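# Move three bean-filled cups from the plank to the table

## Task

Lift each of the three cups off the plank and set it upright on the table so that its beans stay inside it.

## Robot and tools

Robot and cameras: two arms, left_arm and right_arm. Their real bases sit at about (-0.050, +0.440, 0) m for left_arm and (+0.013, -0.525, 0) m for right_arm, each turned very slightly about z. left_arm ends in a five-finger left hand, and right_arm ends in a right hand that mirrors it. A camera stand stands behind the arms. The four cameras, all 672x504, are cam_high, cam_low, cam_left_wrist and cam_right_wrist. Image left and right do not match the arm names.

Frame: all poses, positions and velocities use the scene frame. Its origin is at table-top height, halfway between the two nominal bases. +z is up, +x points out over the table, and +y points toward left_arm. Units are metres, m/s and rad/s, with orientation as quat_wxyz. Printed values can be a few centimetres off, and more at long reach.

Hand point: a point fixed to the palm, 0.05 m in front of it and 0.15 m out from the wrist flange along the fingers. Its +z runs along the straight fingers and +y points out of the palm. +x runs across the palm, away from the thumb on the right hand and toward the thumb on the left hand. Straight fingertips reach 0.06 to 0.07 m past the point and lie 0.06 m behind it along -y. A bracket on the little-finger side can strike things. With the hand level, the wrist can sit below the point, by up to 0.11 m palm down and 0.23 m palm up.

Row layout (used by execute_actions and move): one row of 28 numbers covers both arms, and each number lies in [-1, 1]. The order is: left_arm dx, dy, dz, rx, ry, rz; then the left hand's little, ring, middle, index, thumb_bend, thumb_turn, force_limit, speed; then the same 14 numbers for right_arm. The six pose numbers are an offset, not a pose. They count from that arm's Hand target at the start of the action or move, along the scene axes. 1.0 equals 0.6 m or 180 degrees. rx, ry, rz form one rotation vector, turned about the Hand target's position. Six zeros re-command the present Hand target. The hand numbers are absolute targets: +1 means straight or open and -1 means curled or closed. For thumb_turn, -1 puts the thumb in front of the palm facing the fingers and +1 puts it beside the palm. force_limit runs from about 0 N at -1 to 10 N at +1 (15 N for the two thumb motors). speed runs from almost 0 at -1 up to full speed at +0.48 and above, where a full finger stroke takes 0.49 s. No value means 'no change'. To keep a hand as it is, resend the last eight numbers that were carried out for it. If nothing has been sent to it yet, send its hand_measured plus hand_force_limit and hand_speed.

Gripping: with the thumb turned in front of the palm, the hand can hold objects 0.035 to 0.065 m thick, or a handle down to about 0.025 m. For a soft grip, close at speed -0.94 or lower. To grip harder, raise force_limit and send a target more closed than hand_measured. To loosen, send a target more open than hand_measured.

Tools:
- execute_actions(actions, cameras): actions is a list of actions. Each action is a list of up to 15 rows, and each row is one 1/30 s step. If an action has fewer rows, its last row is held. Every row counts from the Hand target at the start of that action. Each action lasts 0.5 s. Images come back only if actions is empty or cameras asks for them.
- move(target, speed, blend, stop_force, zero, blocking, cameras): target is one row, or up to 15 rows that all count from the same starting Hand targets. The hand points travel in straight lines and do not avoid obstacles. speed is in m/s, from 0.002 to 3.6, default 0.25; turning is capped at twice that value in rad/s. blend is in metres and rounds the corners of a list. stop_force (3 to 120 N) ends an arm's path when its wrist sensor feels that much push. Do not rely on it when the hand turns, and leave it out when moving away from a contact. zero (default true) re-zeroes the sensor before the move. blocking=false returns after 0.5 s and cannot be combined with stop_force. Keep paths clear of the arm's own base.
- wait(seconds 0 to 10); stop() brakes a running move; zoom_image(camera, region [x0, y0, x1, y1] in pixels, at most 504 wide and 504 high); show_instructions(); zero_wrist_force(arm); finished_scene(scene 1).

Results: Hand target is the last commanded pose after clipping, and the next offsets count from it. The hand point often stops short of it; if so, send the gap as an offset. Results also give end_effector_position, quat_wxyz and velocities, joint positions and torques, and wrist force and torque in the hand's own axes, plus a line for the peak reading. For each hand they give hand_measured, hand_stopped_by (moving, target, force, stalled, fault) and hand_load_n. A positive load means the finger is being pushed open, and a load near 0 after closing means the grip is lost. The move: line reports done, off_target, moving, held or fault, and limits=paced or held. Each step, commanded orientation is clipped to within 32 degrees of the measured one.

Avoid: tipping cups, spilling beans, dropping anything, or leaving anything off the table. Avoid striking the plank or the table hard and pushing past a firm contact. Net force near 150 N, or joint torque at the limits (136 N m for the big joints, 25.4 N m for the wrists), stops the arm for 10 s. Keep the arms and hands from touching each other, and do not overload the fingers. A MOTOR HOT line appears at 70 °C, and at 85 °C the arm is braked. Call finished_scene only once all three cups stand upright and steady on the table with their beans inside.

Each tool is called after "Emit:" as name([rows], argument=value, ...), one row to a line, values as JSON.

Reference images:

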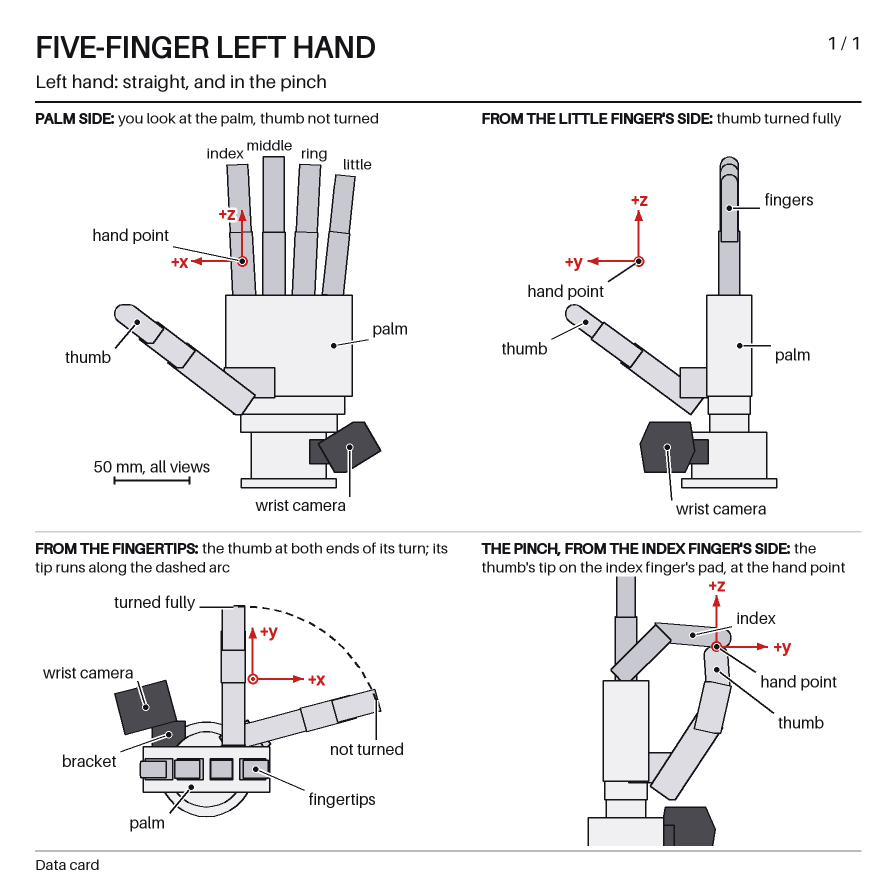

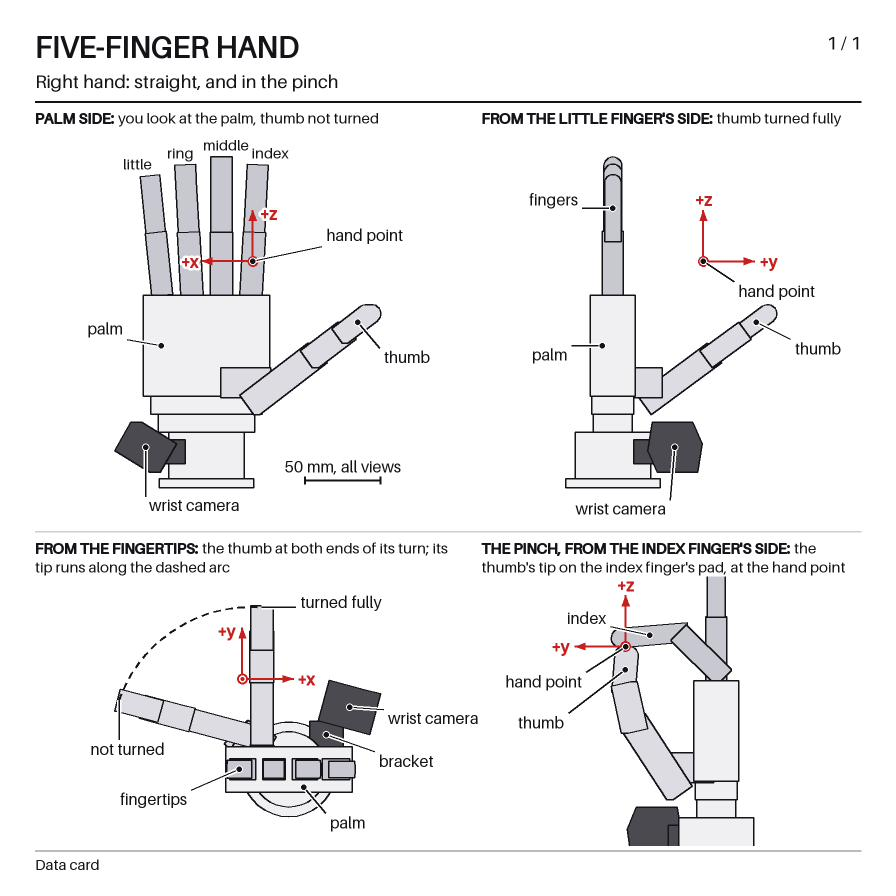

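## Session

Emit:
execute_actions(actions=[], cameras=["all"])

Scene clock: 0.00 s.
left_arm: end_effector_position=(+0.5208, +0.3338, +0.3221) hand_measured=(+1.000, +1.000, +1.000, +1.000, +1.000, +1.000) hand_load_n=(+0.0, +0.0, +0.0, +0.0, +0.0, +0.0) hand_stopped_by=(target, target, target, target, target, target) hand_force_limit=0.00 hand_speed=-0.80 end_effector_quat_wxyz=(+0.113, +0.966, +0.065, +0.223) | right_arm: end_effector_position=(-0.0336, -0.0151, +0.1060) hand_measured=(+1.000, +1.000, +1.000, +1.000, +1.000, +1.000) hand_load_n=(+0.0, +0.0, +0.0, +0.0, +0.0, +0.0) hand_stopped_by=(target, target, target, target, target, target) hand_force_limit=0.00 hand_speed=-0.80 end_effector_quat_wxyz=(-0.136, +0.686, -0.703, -0.130)
Joint positions: left_arm=[3.474 -1.824 -1.374 2.026 -1.252 1.674] | right_arm=[1.242 -1.276 1.832 0.657 1.446 -1.902]
Joint velocities: within noise
Joint torques (N m): no reading
Wrist force (N): no reading
Wrist torque (N m): no reading
Wrist force, peak (N): no reading
Hand target: left_arm +0.5208, +0.3338, +0.3221; +0.113, +0.966, +0.065, +0.223 | right_arm -0.0336, -0.0151, +0.1060; -0.136, +0.686, -0.703, -0.130

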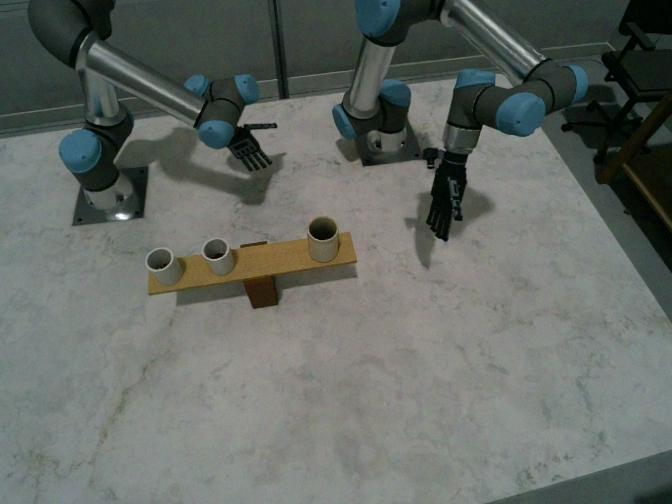

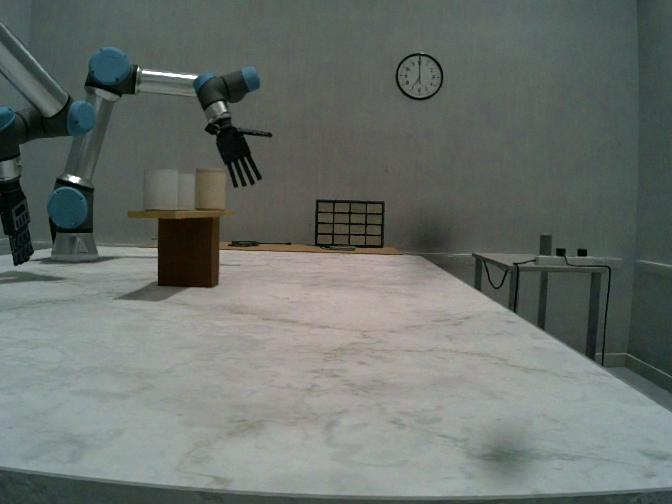

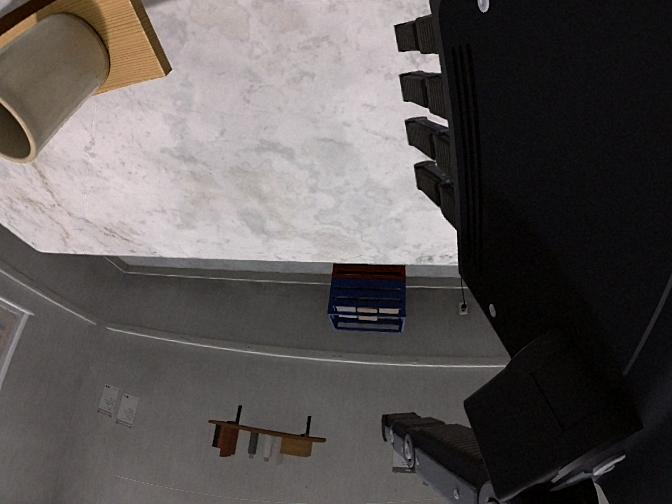

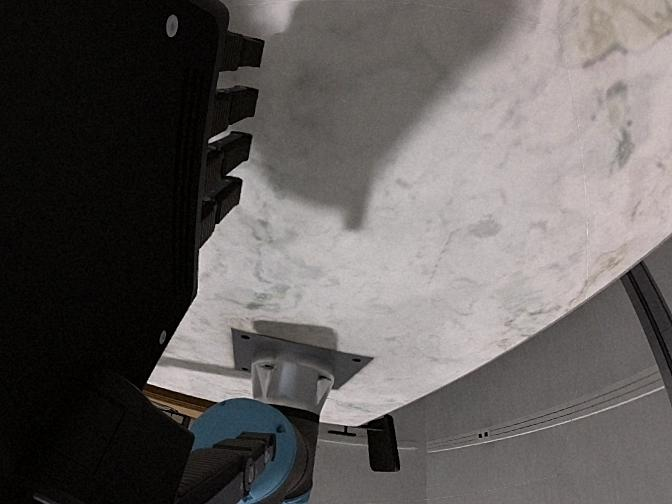

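Emit:
zoom_image(camera="cam_high", region=[130, 190, 382, 330])

Emit:
zoom_image(camera="cam_low", region=[100, 140, 280, 310])

Emit:
zoom_image(camera="cam_high", region=[20, 0, 320, 240])

Emit:
zoom_image(camera="cam_high", region=[300, 0, 600, 260])

Emit:
zoom_image(camera="cam_low", region=[0, 0, 300, 300])

Scaled by 2.000.

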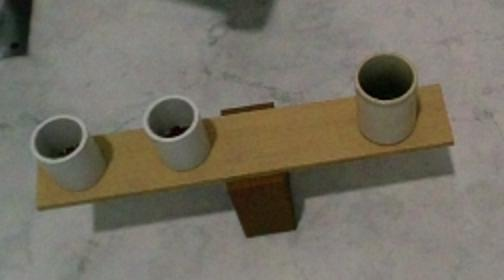

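Scaled by 2.800.

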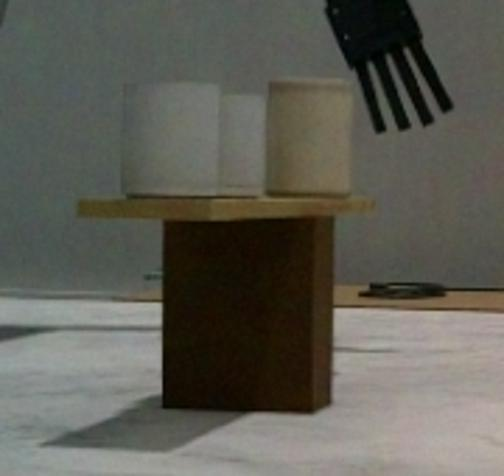

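Scaled by 1.680.

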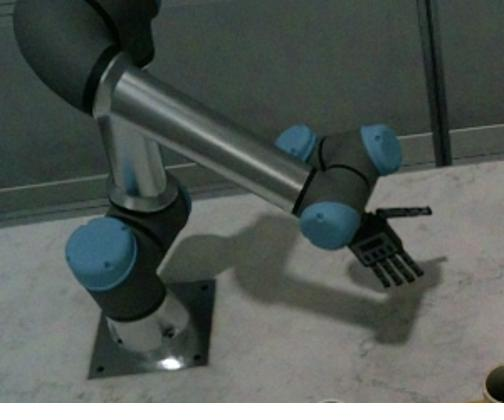

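Scaled by 1.680.

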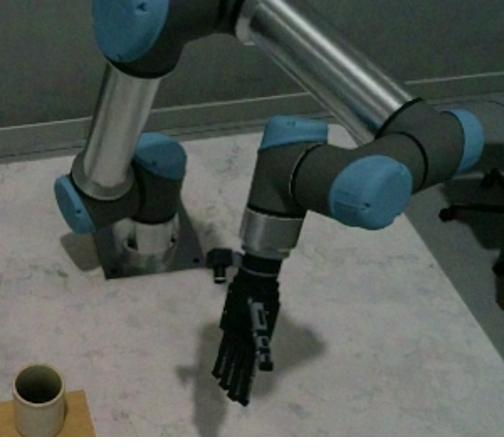

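Scaled by 1.680.

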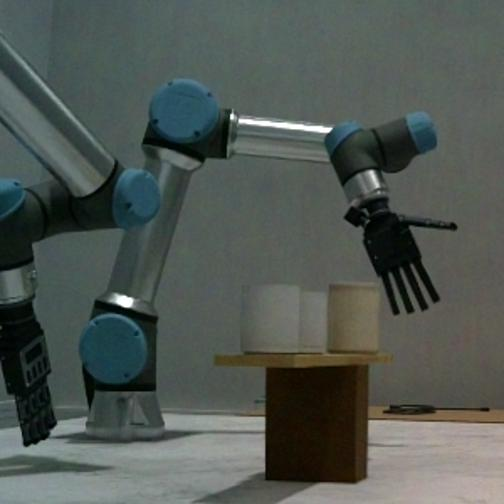

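Emit:
zoom_image(camera="cam_low", region=[120, 155, 245, 225])

Emit:
zoom_image(camera="cam_high", region=[140, 205, 250, 305])

Emit:
zoom_image(camera="cam_high", region=[230, 205, 370, 315])

Emit:
zoom_image(camera="cam_left_wrist", region=[0, 0, 252, 189])

Scaled by 4.032.

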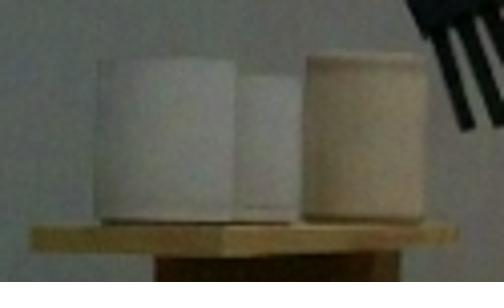

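Scaled by 4.582.

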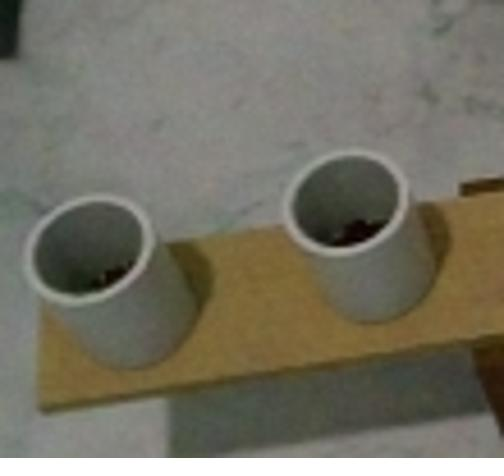

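Scaled by 3.600.

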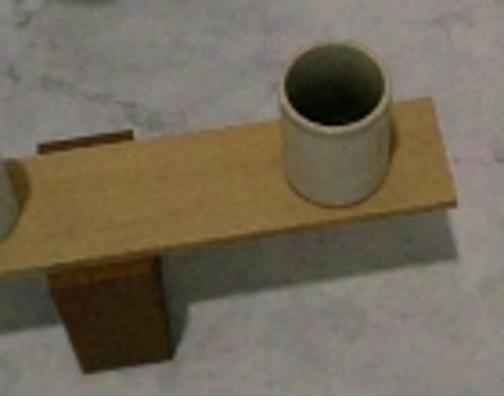

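Scaled by 2.000 from the camera's 672x504 image, which has a finer 960x720 frame.

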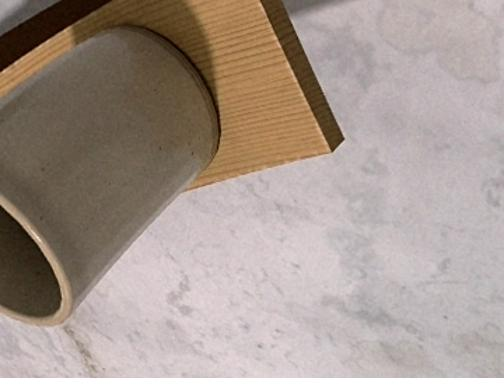

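Emit:
move([
  [-0.0257,-0.0282,-0.0184,0.0363,0.0718,-0.0209,1,1,1,1,1,1,0,-0.8,0.389,-0.1415,0.49,-0.128,-0.298,0.268,1,1,1,1,1,-1,0,0.2],
  [-0.0513,-0.0563,-0.0368,0.0726,0.1435,-0.0418,1,1,1,1,1,1,0,-0.8,0.806,-0.2415,0.4567,-0.2563,-0.5958,0.5362,1,1,1,1,1,-1,0,0.2],
], speed=0.3, blend=[0.05, 0], cameras=["all"])

Scene clock: 41.23 s.
left_arm: end_effector_position=(+0.4900, +0.3000, +0.3000) hand_measured=(+1.000, +1.000, +1.000, +1.000, +1.000, +1.000) hand_load_n=(+0.0, +0.0, +0.0, -0.5, +0.0, +0.0) hand_stopped_by=(target, target, target, target, target, target) hand_force_limit=0.00 hand_speed=-0.80 end_effector_quat_wxyz=(+0.000, +1.000, +0.000, +0.001) | right_arm: end_effector_position=(+0.4499, -0.1600, +0.3801) hand_measured=(+1.000, +1.000, +1.000, +1.000, +1.000, -1.000) hand_load_n=(+0.0, +0.5, +0.0, +0.0, +0.0, +0.0) hand_stopped_by=(target, target, target, target, target, target) hand_force_limit=0.00 hand_speed=0.20 end_effector_quat_wxyz=(-0.233, +0.732, +0.305, +0.562)
Joint positions: left_arm=[3.277 -2.076 -1.025 1.531 -1.571 1.677] | right_arm=[0.448 -1.71 1.743 0.249 1.196 -4.82]
Joint torques (N m): left_arm=[-7.23 27.28 29.37 -4.71 -1.17 -3.04] | right_arm=[-7.99 -8.39 -8.91 -3.27 -2.26 -1.52]
Wrist force (N): left_arm=[0.4 0.5 0.9] | right_arm=[-0.9 0.5 1.0]
Wrist torque (N m): left_arm=[-0.02 0.02 0.16] | right_arm=[0.10 0.00 -0.13]
Wrist force, peak (N): left_arm=[0.4 0.5 1.1] | right_arm=[-1.2 0.9 1.3]
Hand target: left_arm +0.4900, +0.3000, +0.3000; +0.000, +1.000, +0.000, +0.001 | right_arm +0.4500, -0.1600, +0.3800; -0.233, +0.732, +0.305, +0.562
Off the commanded pose: left_arm 0.000 m, 0 deg | right_arm 0.000 m, 0 deg.
move: done

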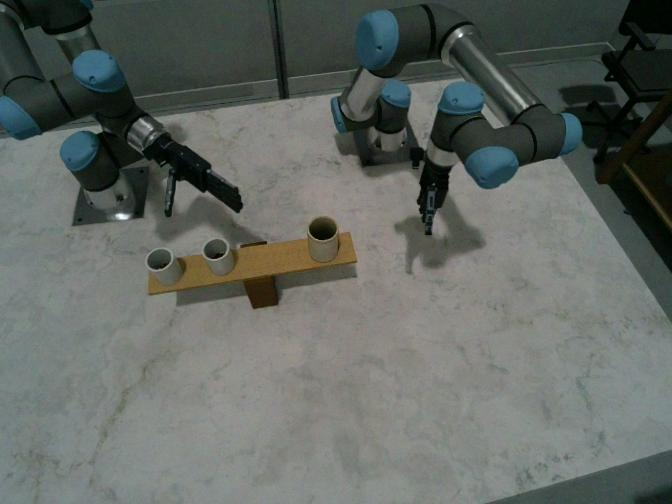

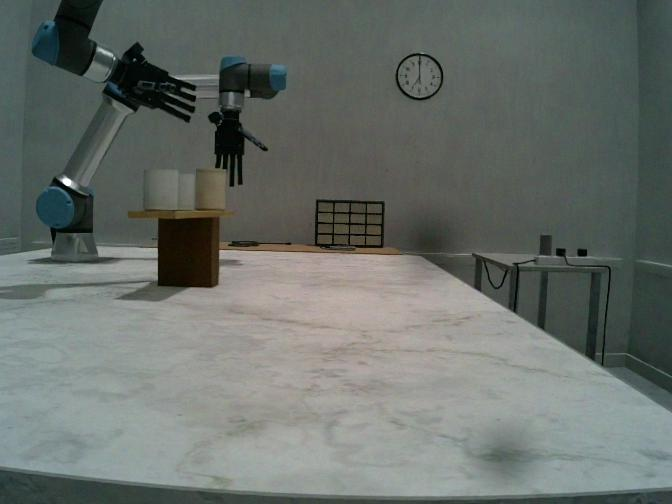

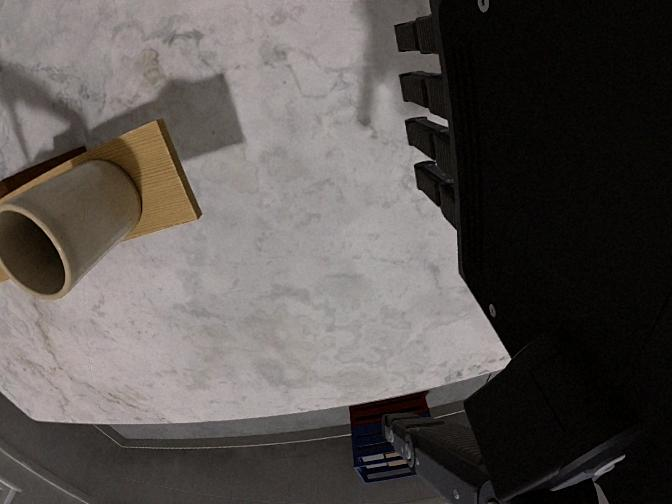

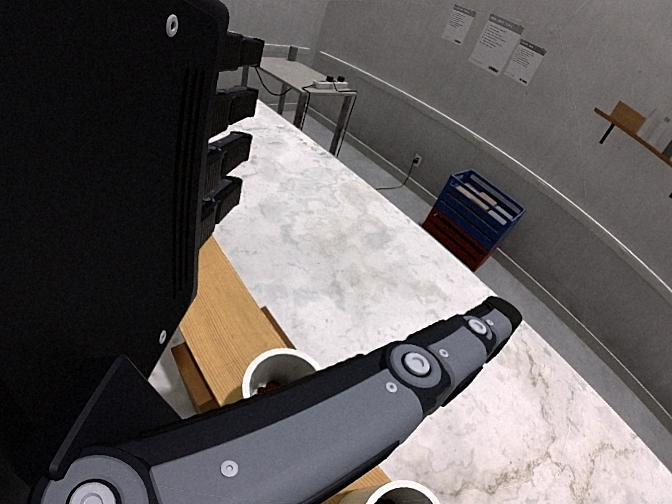

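Emit:
move(target=[0,-0.0917,-0.2367,0,0,0,0,0,0,0,1,1,0,-0.2,0,0,0,0,0,0,1,1,1,1,1,-1,0,0.2], speed=0.2, cameras=["all"])

Emit:
zoom_image(camera="cam_left_wrist", region=[0, 0, 504, 378])

Emit:
zoom_image(camera="cam_high", region=[300, 120, 500, 290])

Emit:
zoom_image(camera="cam_low", region=[120, 100, 290, 230])

Scene clock: 43.73 s.
left_arm: end_effector_position=(+0.4900, +0.2451, +0.1581) hand_measured=(+0.000, +0.000, +0.000, +0.000, +1.000, +1.000) hand_load_n=(+0.0, +0.0, +0.0, +0.0, +0.0, +0.0) hand_stopped_by=(target, target, target, target, target, target) hand_force_limit=0.00 hand_speed=-0.20 end_effector_quat_wxyz=(+0.000, +1.000, +0.000, +0.001) | right_arm: end_effector_position=(+0.4500, -0.1600, +0.3800) hand_measured=(+1.000, +1.000, +1.000, +1.000, +1.000, -1.000) hand_load_n=(+0.0, +0.0, -0.5, +0.0, +0.0, +0.0) hand_stopped_by=(target, target, target, target, target, target) hand_force_limit=0.00 hand_speed=0.20 end_effector_quat_wxyz=(-0.233, +0.732, +0.305, +0.562)
Joint positions: left_arm=[3.168 -2.15 -1.275 1.855 -1.571 1.568] | right_arm=[0.448 -1.709 1.743 0.249 1.196 -4.82]
Joint torques (N m): left_arm=[-6.36 27.65 8.59 -0.42 1.68 -2.89] | right_arm=[-8.7 -4.62 -9.13 -3.1 -2.44 -1.64]
Wrist force (N): left_arm=[0.3 -0.1 0.8] | right_arm=[-0.9 0.2 0.8]
Wrist torque (N m): left_arm=[-0.08 0.06 0.17] | right_arm=[0.07 0.00 -0.14]
Wrist force, peak (N): left_arm=[0.0 0.2 1.5] | right_arm=[-1.2 0.3 1.3]
Hand target: left_arm +0.4900, +0.2450, +0.1580; +0.000, +1.000, +0.000, +0.001 | right_arm +0.4500, -0.1600, +0.3800; -0.233, +0.732, +0.305, +0.562
Off the commanded pose: left_arm 0.000 m, 0 deg | right_arm 0.000 m, 0 deg.
move: done

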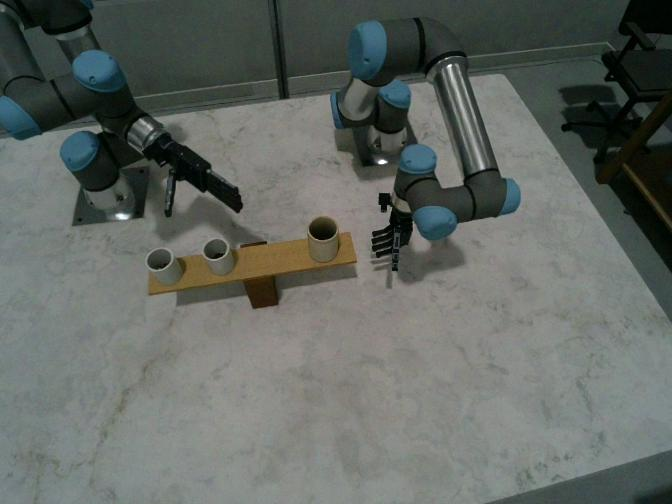

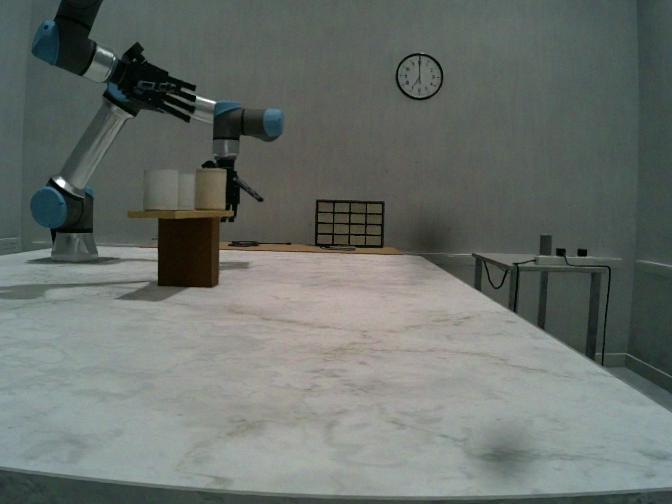

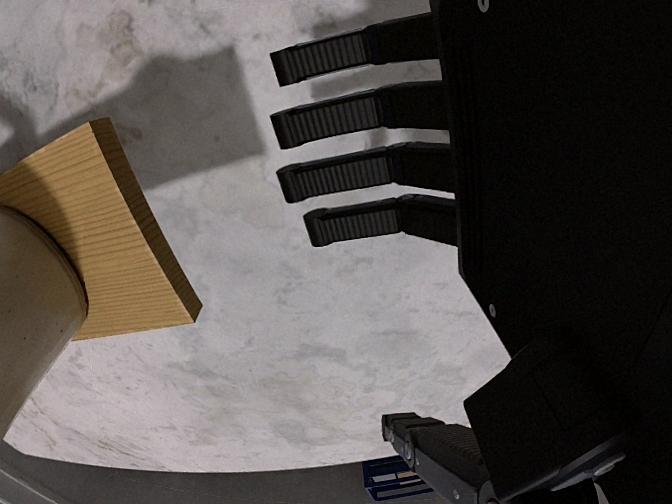

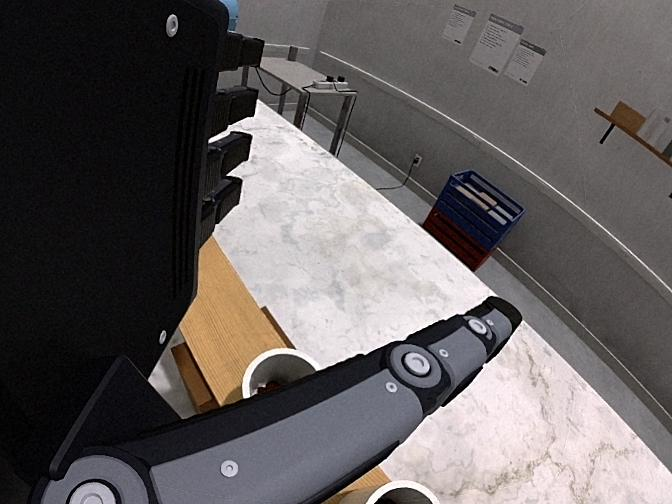

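Scaled by 1.000.

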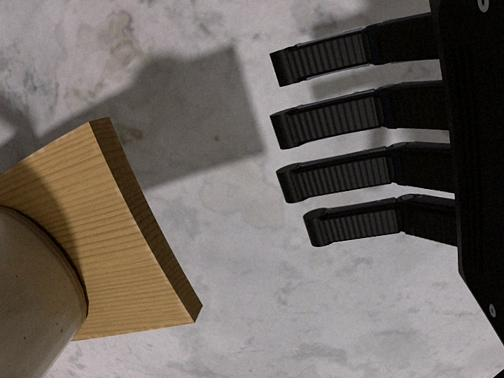

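Scaled by 2.520.

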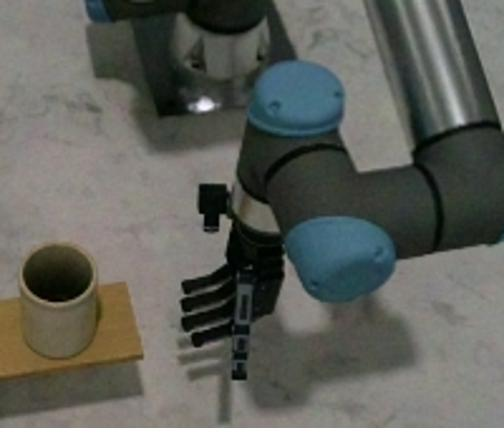

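Scaled by 2.965.

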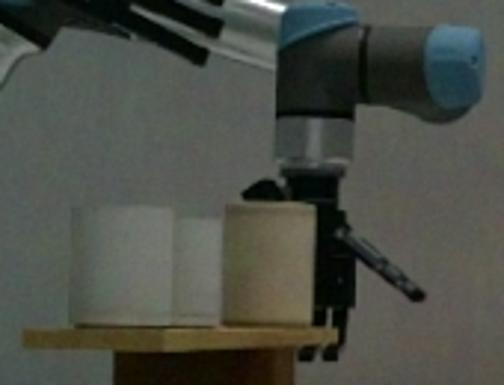

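Emit:
zoom_image(camera="cam_low", region=[200, 190, 260, 235])

Emit:
zoom_image(camera="cam_left_wrist", region=[60, 80, 460, 380])

Scaled by 8.400.

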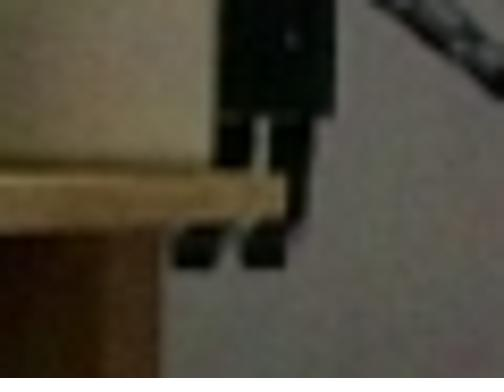

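Scaled by 1.260 from the camera's 672x504 image, which has a finer 960x720 frame.

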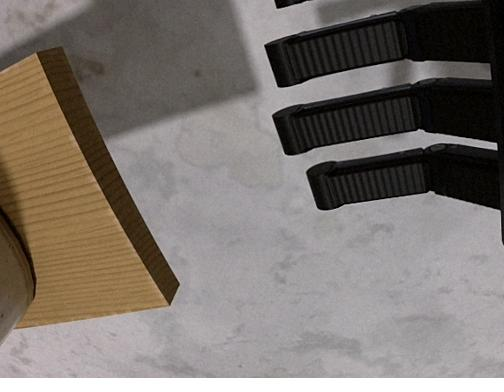

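Emit:
move(target=[0,-0.1367,-0.0017,0,0,0,0,0,0,0,1,1,0,-0.2,0,0,0,0,0,0,1,1,1,1,1,-1,0,0.2], speed=0.06, stop_force=8, cameras=["all"])

Emit:
zoom_image(camera="cam_low", region=[200, 190, 260, 235])

Emit:
zoom_image(camera="cam_left_wrist", region=[60, 0, 460, 300])

Emit:
zoom_image(camera="cam_high", region=[280, 190, 430, 300])

Scene clock: 48.63 s.
left_arm: end_effector_position=(+0.4900, +0.1630, +0.1570) hand_measured=(+0.000, +0.000, +0.000, +0.000, +1.000, +1.000) hand_load_n=(+0.0, +0.0, +0.0, +0.0, +0.0, +0.0) hand_stopped_by=(target, target, target, target, target, target) hand_force_limit=0.00 hand_speed=-0.20 end_effector_quat_wxyz=(+0.000, +1.000, +0.000, +0.001) | right_arm: end_effector_position=(+0.4500, -0.1600, +0.3800) hand_measured=(+1.000, +1.000, +1.000, +1.000, +1.000, -1.000) hand_load_n=(+0.0, +0.0, +0.0, +0.0, +0.0, +0.0) hand_stopped_by=(target, target, target, target, target, target) hand_force_limit=0.00 hand_speed=0.20 end_effector_quat_wxyz=(-0.233, +0.732, +0.305, +0.562)
Joint positions: left_arm=[3.012 -2.217 -1.167 1.815 -1.571 1.412] | right_arm=[0.448 -1.709 1.743 0.249 1.196 -4.82]
Joint torques (N m): left_arm=[-6.36 32.45 28.25 -4.41 -1.51 -2.82] | right_arm=[-8.12 -12.04 -8.93 -3.2 -2.37 -1.61]
Wrist force (N): left_arm=[0.5 -0.1 0.5] | right_arm=[-0.9 0.1 0.8]
Wrist torque (N m): left_arm=[-0.07 0.02 0.18] | right_arm=[0.06 0.00 -0.15]
Wrist force, peak (N): left_arm=[0.4 0.0 1.1] | right_arm=[-1.1 0.4 1.4]
Hand target: left_arm +0.4900, +0.1630, +0.1570; +0.000, +1.000, +0.000, +0.001 | right_arm +0.4500, -0.1600, +0.3800; -0.233, +0.732, +0.305, +0.562
Off the commanded pose: left_arm 0.000 m, 0 deg | right_arm 0.000 m, 0 deg.
move: done

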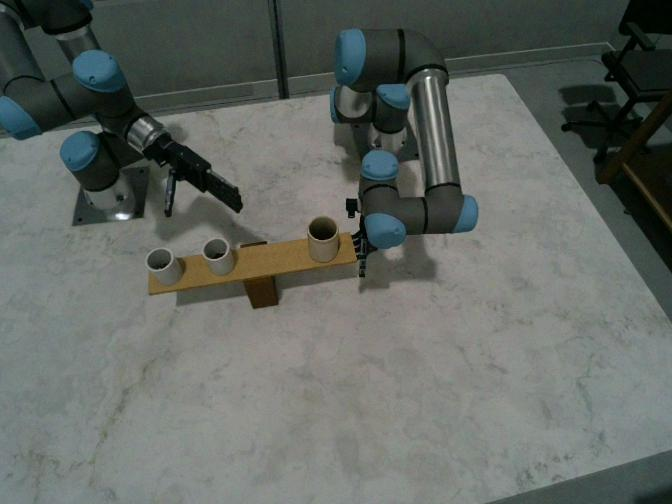

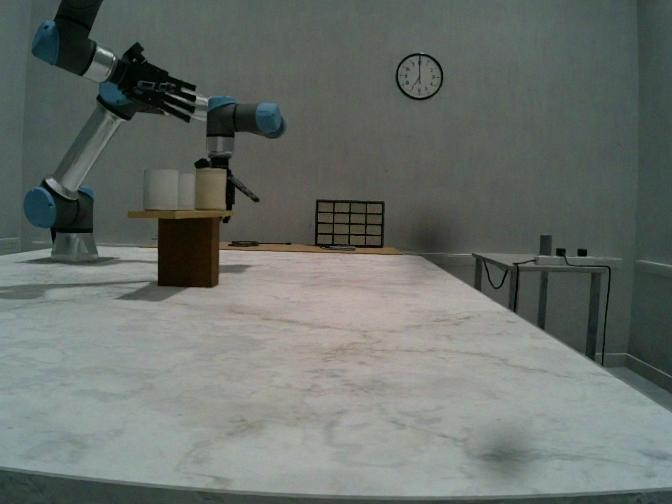

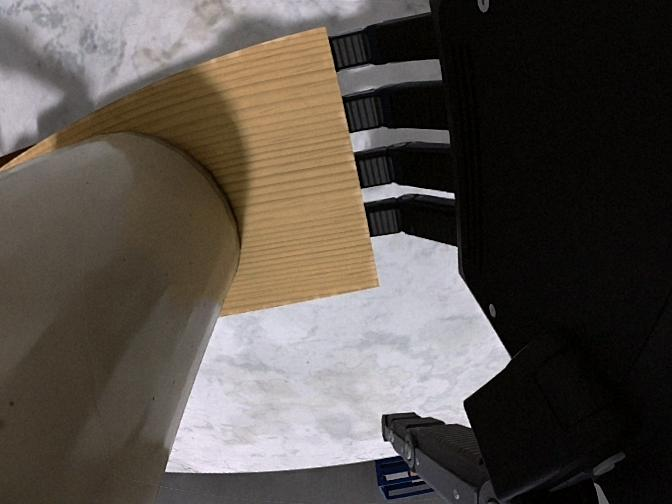

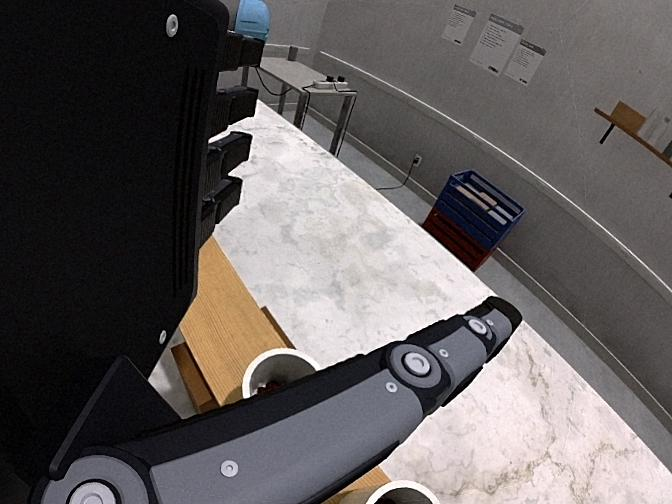

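Scaled by 8.400.

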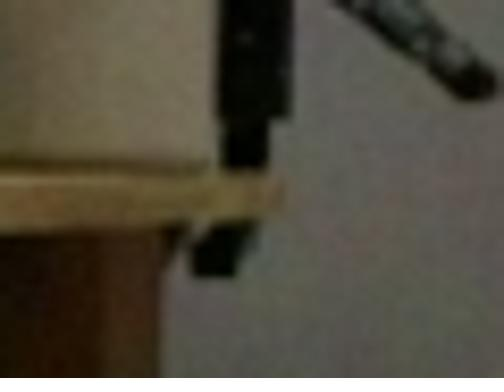

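Scaled by 1.260 from the camera's 672x504 image, which has a finer 960x720 frame.

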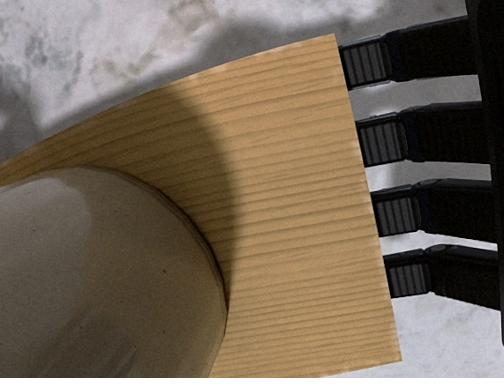

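Scaled by 3.360.

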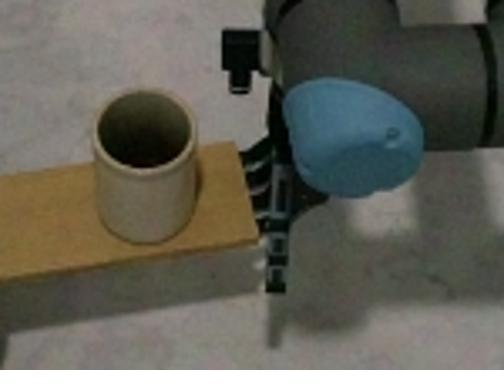

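Emit:
zoom_image(camera="cam_high", region=[110, 110, 260, 225])

Scaled by 3.360.

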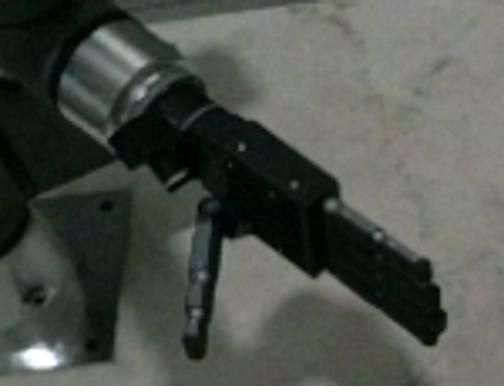

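Emit:
move(target=[0,0,0,0,0,0,0,0,0,0,1,1,0,-0.2,0.0133,-0.0083,-0.1333,0,0,0,1,1,1,1,1,-1,0,0.2], speed=0.15, cameras=["all"])

Emit:
zoom_image(camera="cam_high", region=[130, 170, 280, 290])

Emit:
zoom_image(camera="cam_low", region=[110, 100, 260, 230])

Emit:
zoom_image(camera="cam_right_wrist", region=[150, 130, 600, 504])

Scene clock: 54.03 s.
left_arm: end_effector_position=(+0.4900, +0.1630, +0.1570) hand_measured=(+0.000, +0.000, +0.000, +0.000, +1.000, +1.000) hand_load_n=(+0.0, +0.0, +0.0, +0.0, +0.0, +0.0) hand_stopped_by=(target, target, target, target, target, target) hand_force_limit=0.00 hand_speed=-0.20 end_effector_quat_wxyz=(+0.000, +1.000, +0.000, +0.001) | right_arm: end_effector_position=(+0.4580, -0.1650, +0.3002) hand_measured=(+1.000, +1.000, +1.000, +1.000, +1.000, -1.000) hand_load_n=(+0.0, +0.0, +0.0, +0.0, +0.0, +0.5) hand_stopped_by=(target, target, target, target, target, target) hand_force_limit=0.00 hand_speed=0.20 end_effector_quat_wxyz=(-0.233, +0.732, +0.305, +0.562)
Joint positions: left_arm=[3.012 -2.217 -1.167 1.815 -1.571 1.412] | right_arm=[0.423 -1.677 1.921 0.041 1.172 -4.828]
Joint torques (N m): left_arm=[-4.38 32.14 28.43 -4.42 -1.35 -2.83] | right_arm=[-8.2 -4.03 -8.64 -3.18 -2.42 -0.8]
Wrist force (N): left_arm=[0.3 0.0 0.7] | right_arm=[-1.1 0.4 0.9]
Wrist torque (N m): left_arm=[-0.05 0.05 0.17] | right_arm=[0.08 0.03 -0.15]
Wrist force, peak (N): left_arm=[0.6 -0.1 0.8] | right_arm=[-2.0 0.6 1.3]
Hand target: left_arm +0.4900, +0.1630, +0.1570; +0.000, +1.000, +0.000, +0.001 | right_arm +0.4580, -0.1650, +0.3001; -0.233, +0.732, +0.305, +0.562
Off the commanded pose: left_arm 0.000 m, 0 deg | right_arm 0.000 m, 0 deg.
move: done

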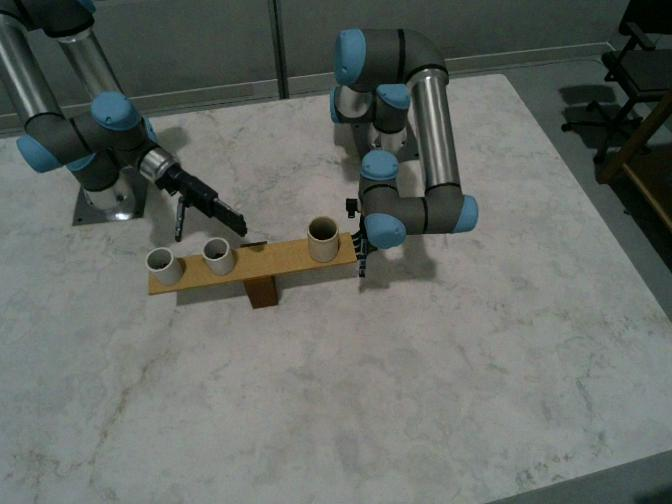

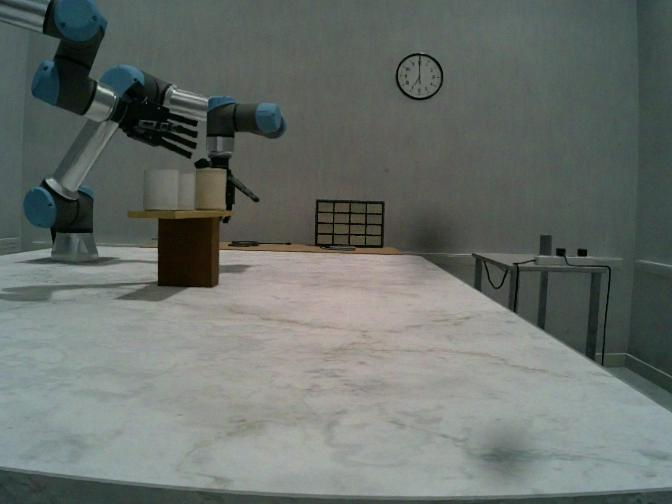

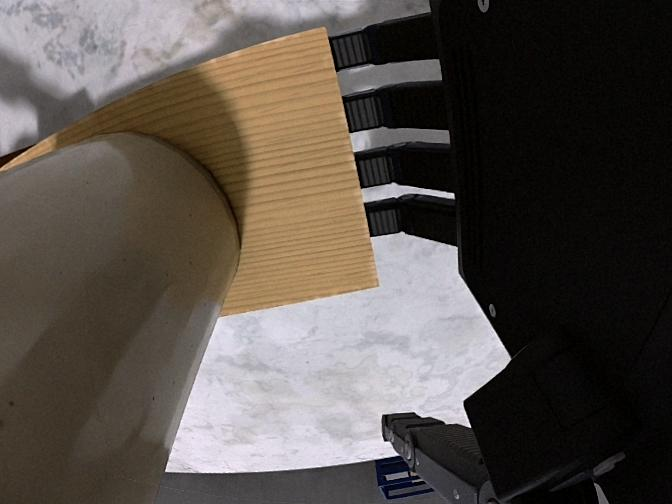

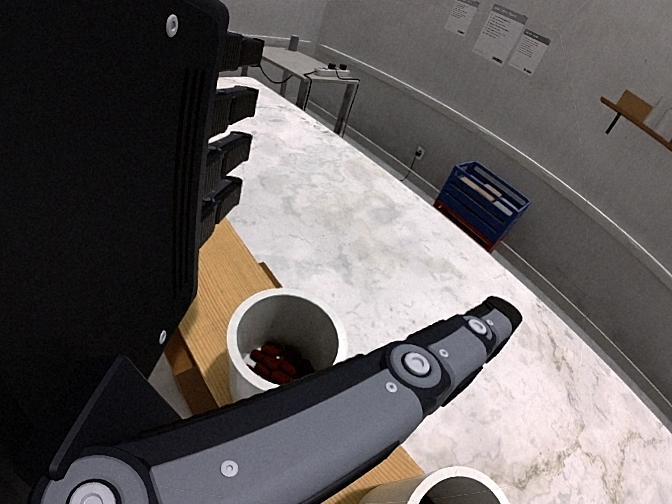

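Scaled by 3.360.

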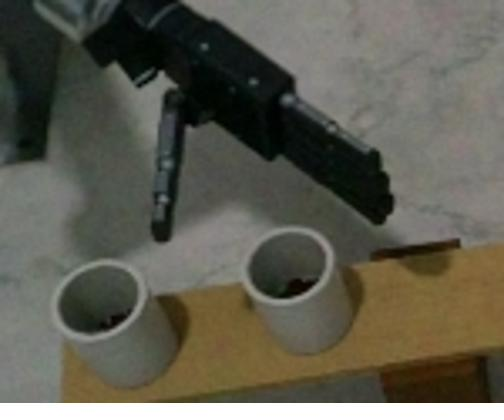

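Scaled by 3.360.

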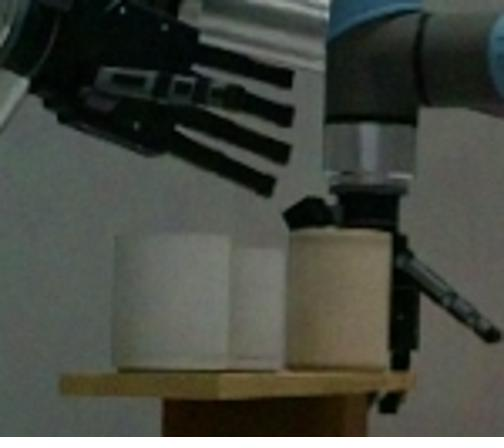

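Scaled by 1.120 from the camera's 672x504 image, which has a finer 960x720 frame.

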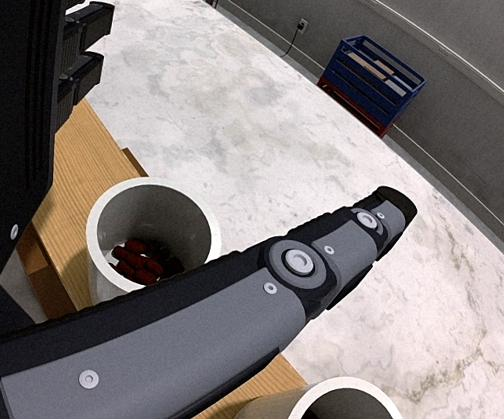

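Emit:
move(target=[0,0,0,0,0,0,0,0,0,0,1,1,0,-0.2,0.0033,0.0067,-0.06,0,0,0,1,1,1,1,1,-1,0,0.2], speed=0.12, cameras=["cam_high","cam_low","cam_right_wrist"])

Emit:
zoom_image(camera="cam_high", region=[150, 190, 270, 290])

Emit:
zoom_image(camera="cam_low", region=[130, 120, 250, 220])

Emit:
zoom_image(camera="cam_right_wrist", region=[150, 130, 600, 504])

Scene clock: 58.77 s.
left_arm: end_effector_position=(+0.4900, +0.1630, +0.1570) hand_measured=(+0.000, +0.000, +0.000, +0.000, +1.000, +1.000) hand_load_n=(+0.5, +0.0, +0.0, +0.0, -0.5, +0.0) hand_stopped_by=(target, target, target, target, target, target) hand_force_limit=0.00 hand_speed=-0.20 end_effector_quat_wxyz=(+0.000, +1.000, +0.000, +0.001) | right_arm: end_effector_position=(+0.4599, -0.1610, +0.2642) hand_measured=(+1.000, +1.000, +1.000, +1.000, +1.000, -1.000) hand_load_n=(+0.0, +0.0, +0.0, +0.0, +0.0, +0.0) hand_stopped_by=(target, target, target, target, target, target) hand_force_limit=0.00 hand_speed=0.20 end_effector_quat_wxyz=(-0.233, +0.732, +0.305, +0.562)
Joint positions: left_arm=[3.012 -2.217 -1.167 1.815 -1.571 1.412] | right_arm=[0.433 -1.639 1.983 -0.06 1.181 -4.825]
Joint torques (N m): left_arm=[-6.32 32.03 26.93 -4.36 -1.09 -2.87] | right_arm=[7.05 -4.56 -8.09 -3.23 2.51 1.58]
Wrist force (N): left_arm=[0.2 0.0 0.3] | right_arm=[-1.0 0.4 1.2]
Wrist torque (N m): left_arm=[-0.03 0.05 0.17] | right_arm=[0.07 0.01 -0.31]
Wrist force, peak (N): left_arm=[1.0 0.1 0.5] | right_arm=[-1.6 0.3 1.2]
Hand target: left_arm +0.4900, +0.1630, +0.1570; +0.000, +1.000, +0.000, +0.001 | right_arm +0.4600, -0.1610, +0.2641; -0.233, +0.732, +0.305, +0.562
Off the commanded pose: left_arm 0.000 m, 0 deg | right_arm 0.000 m, 0 deg.
move: done
Images, in order (width x height): cam_high 672x504, cam_low 672x504, cam_right_wrist 672x504.

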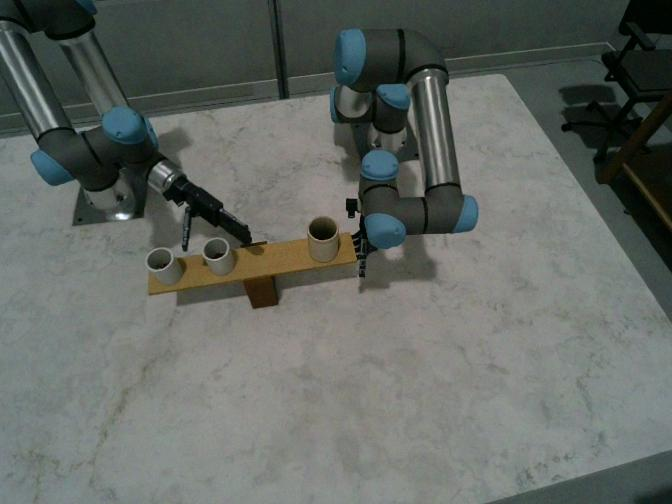

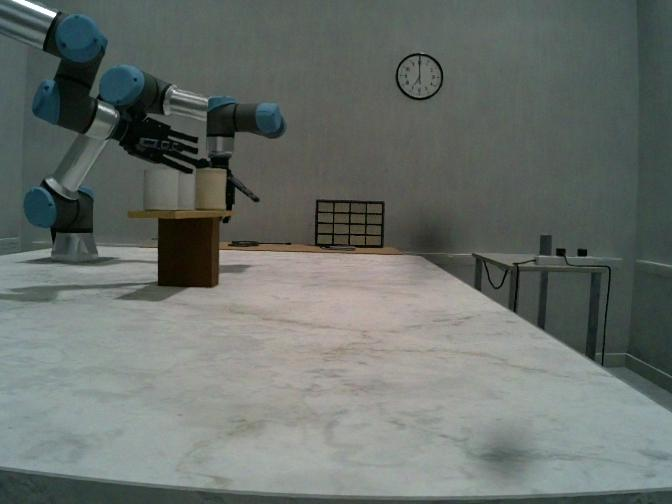

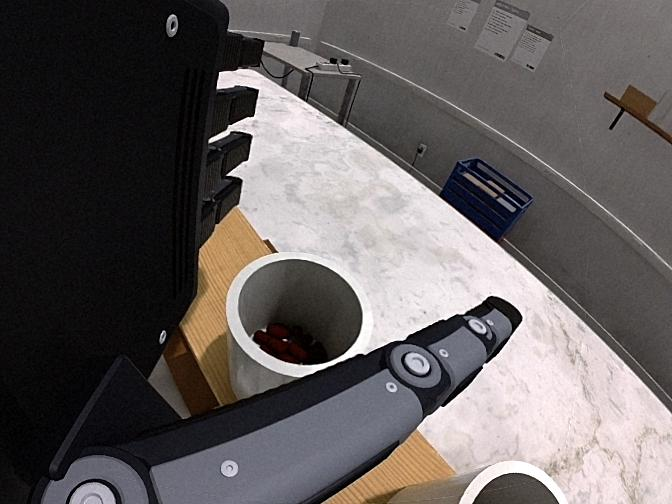

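Scaled by 4.200.

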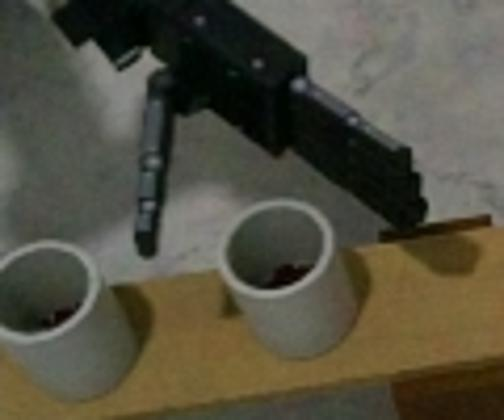

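Scaled by 4.200.

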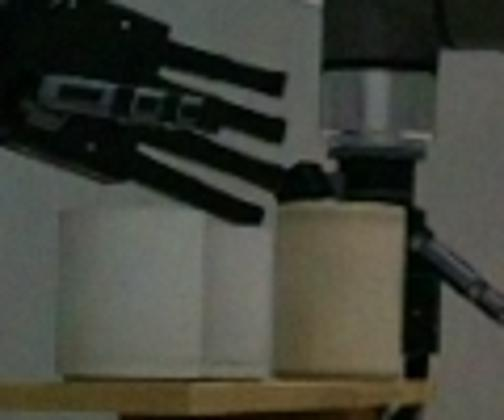

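Scaled by 1.120 from the camera's 672x504 image, which has a finer 960x720 frame.

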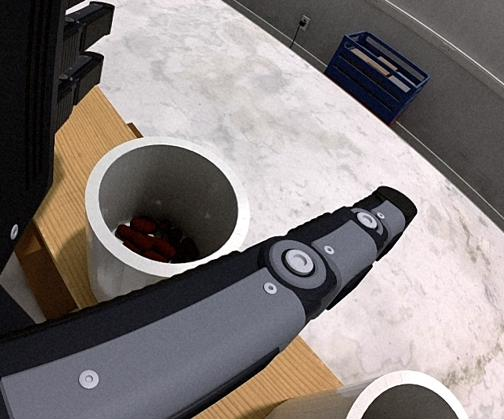

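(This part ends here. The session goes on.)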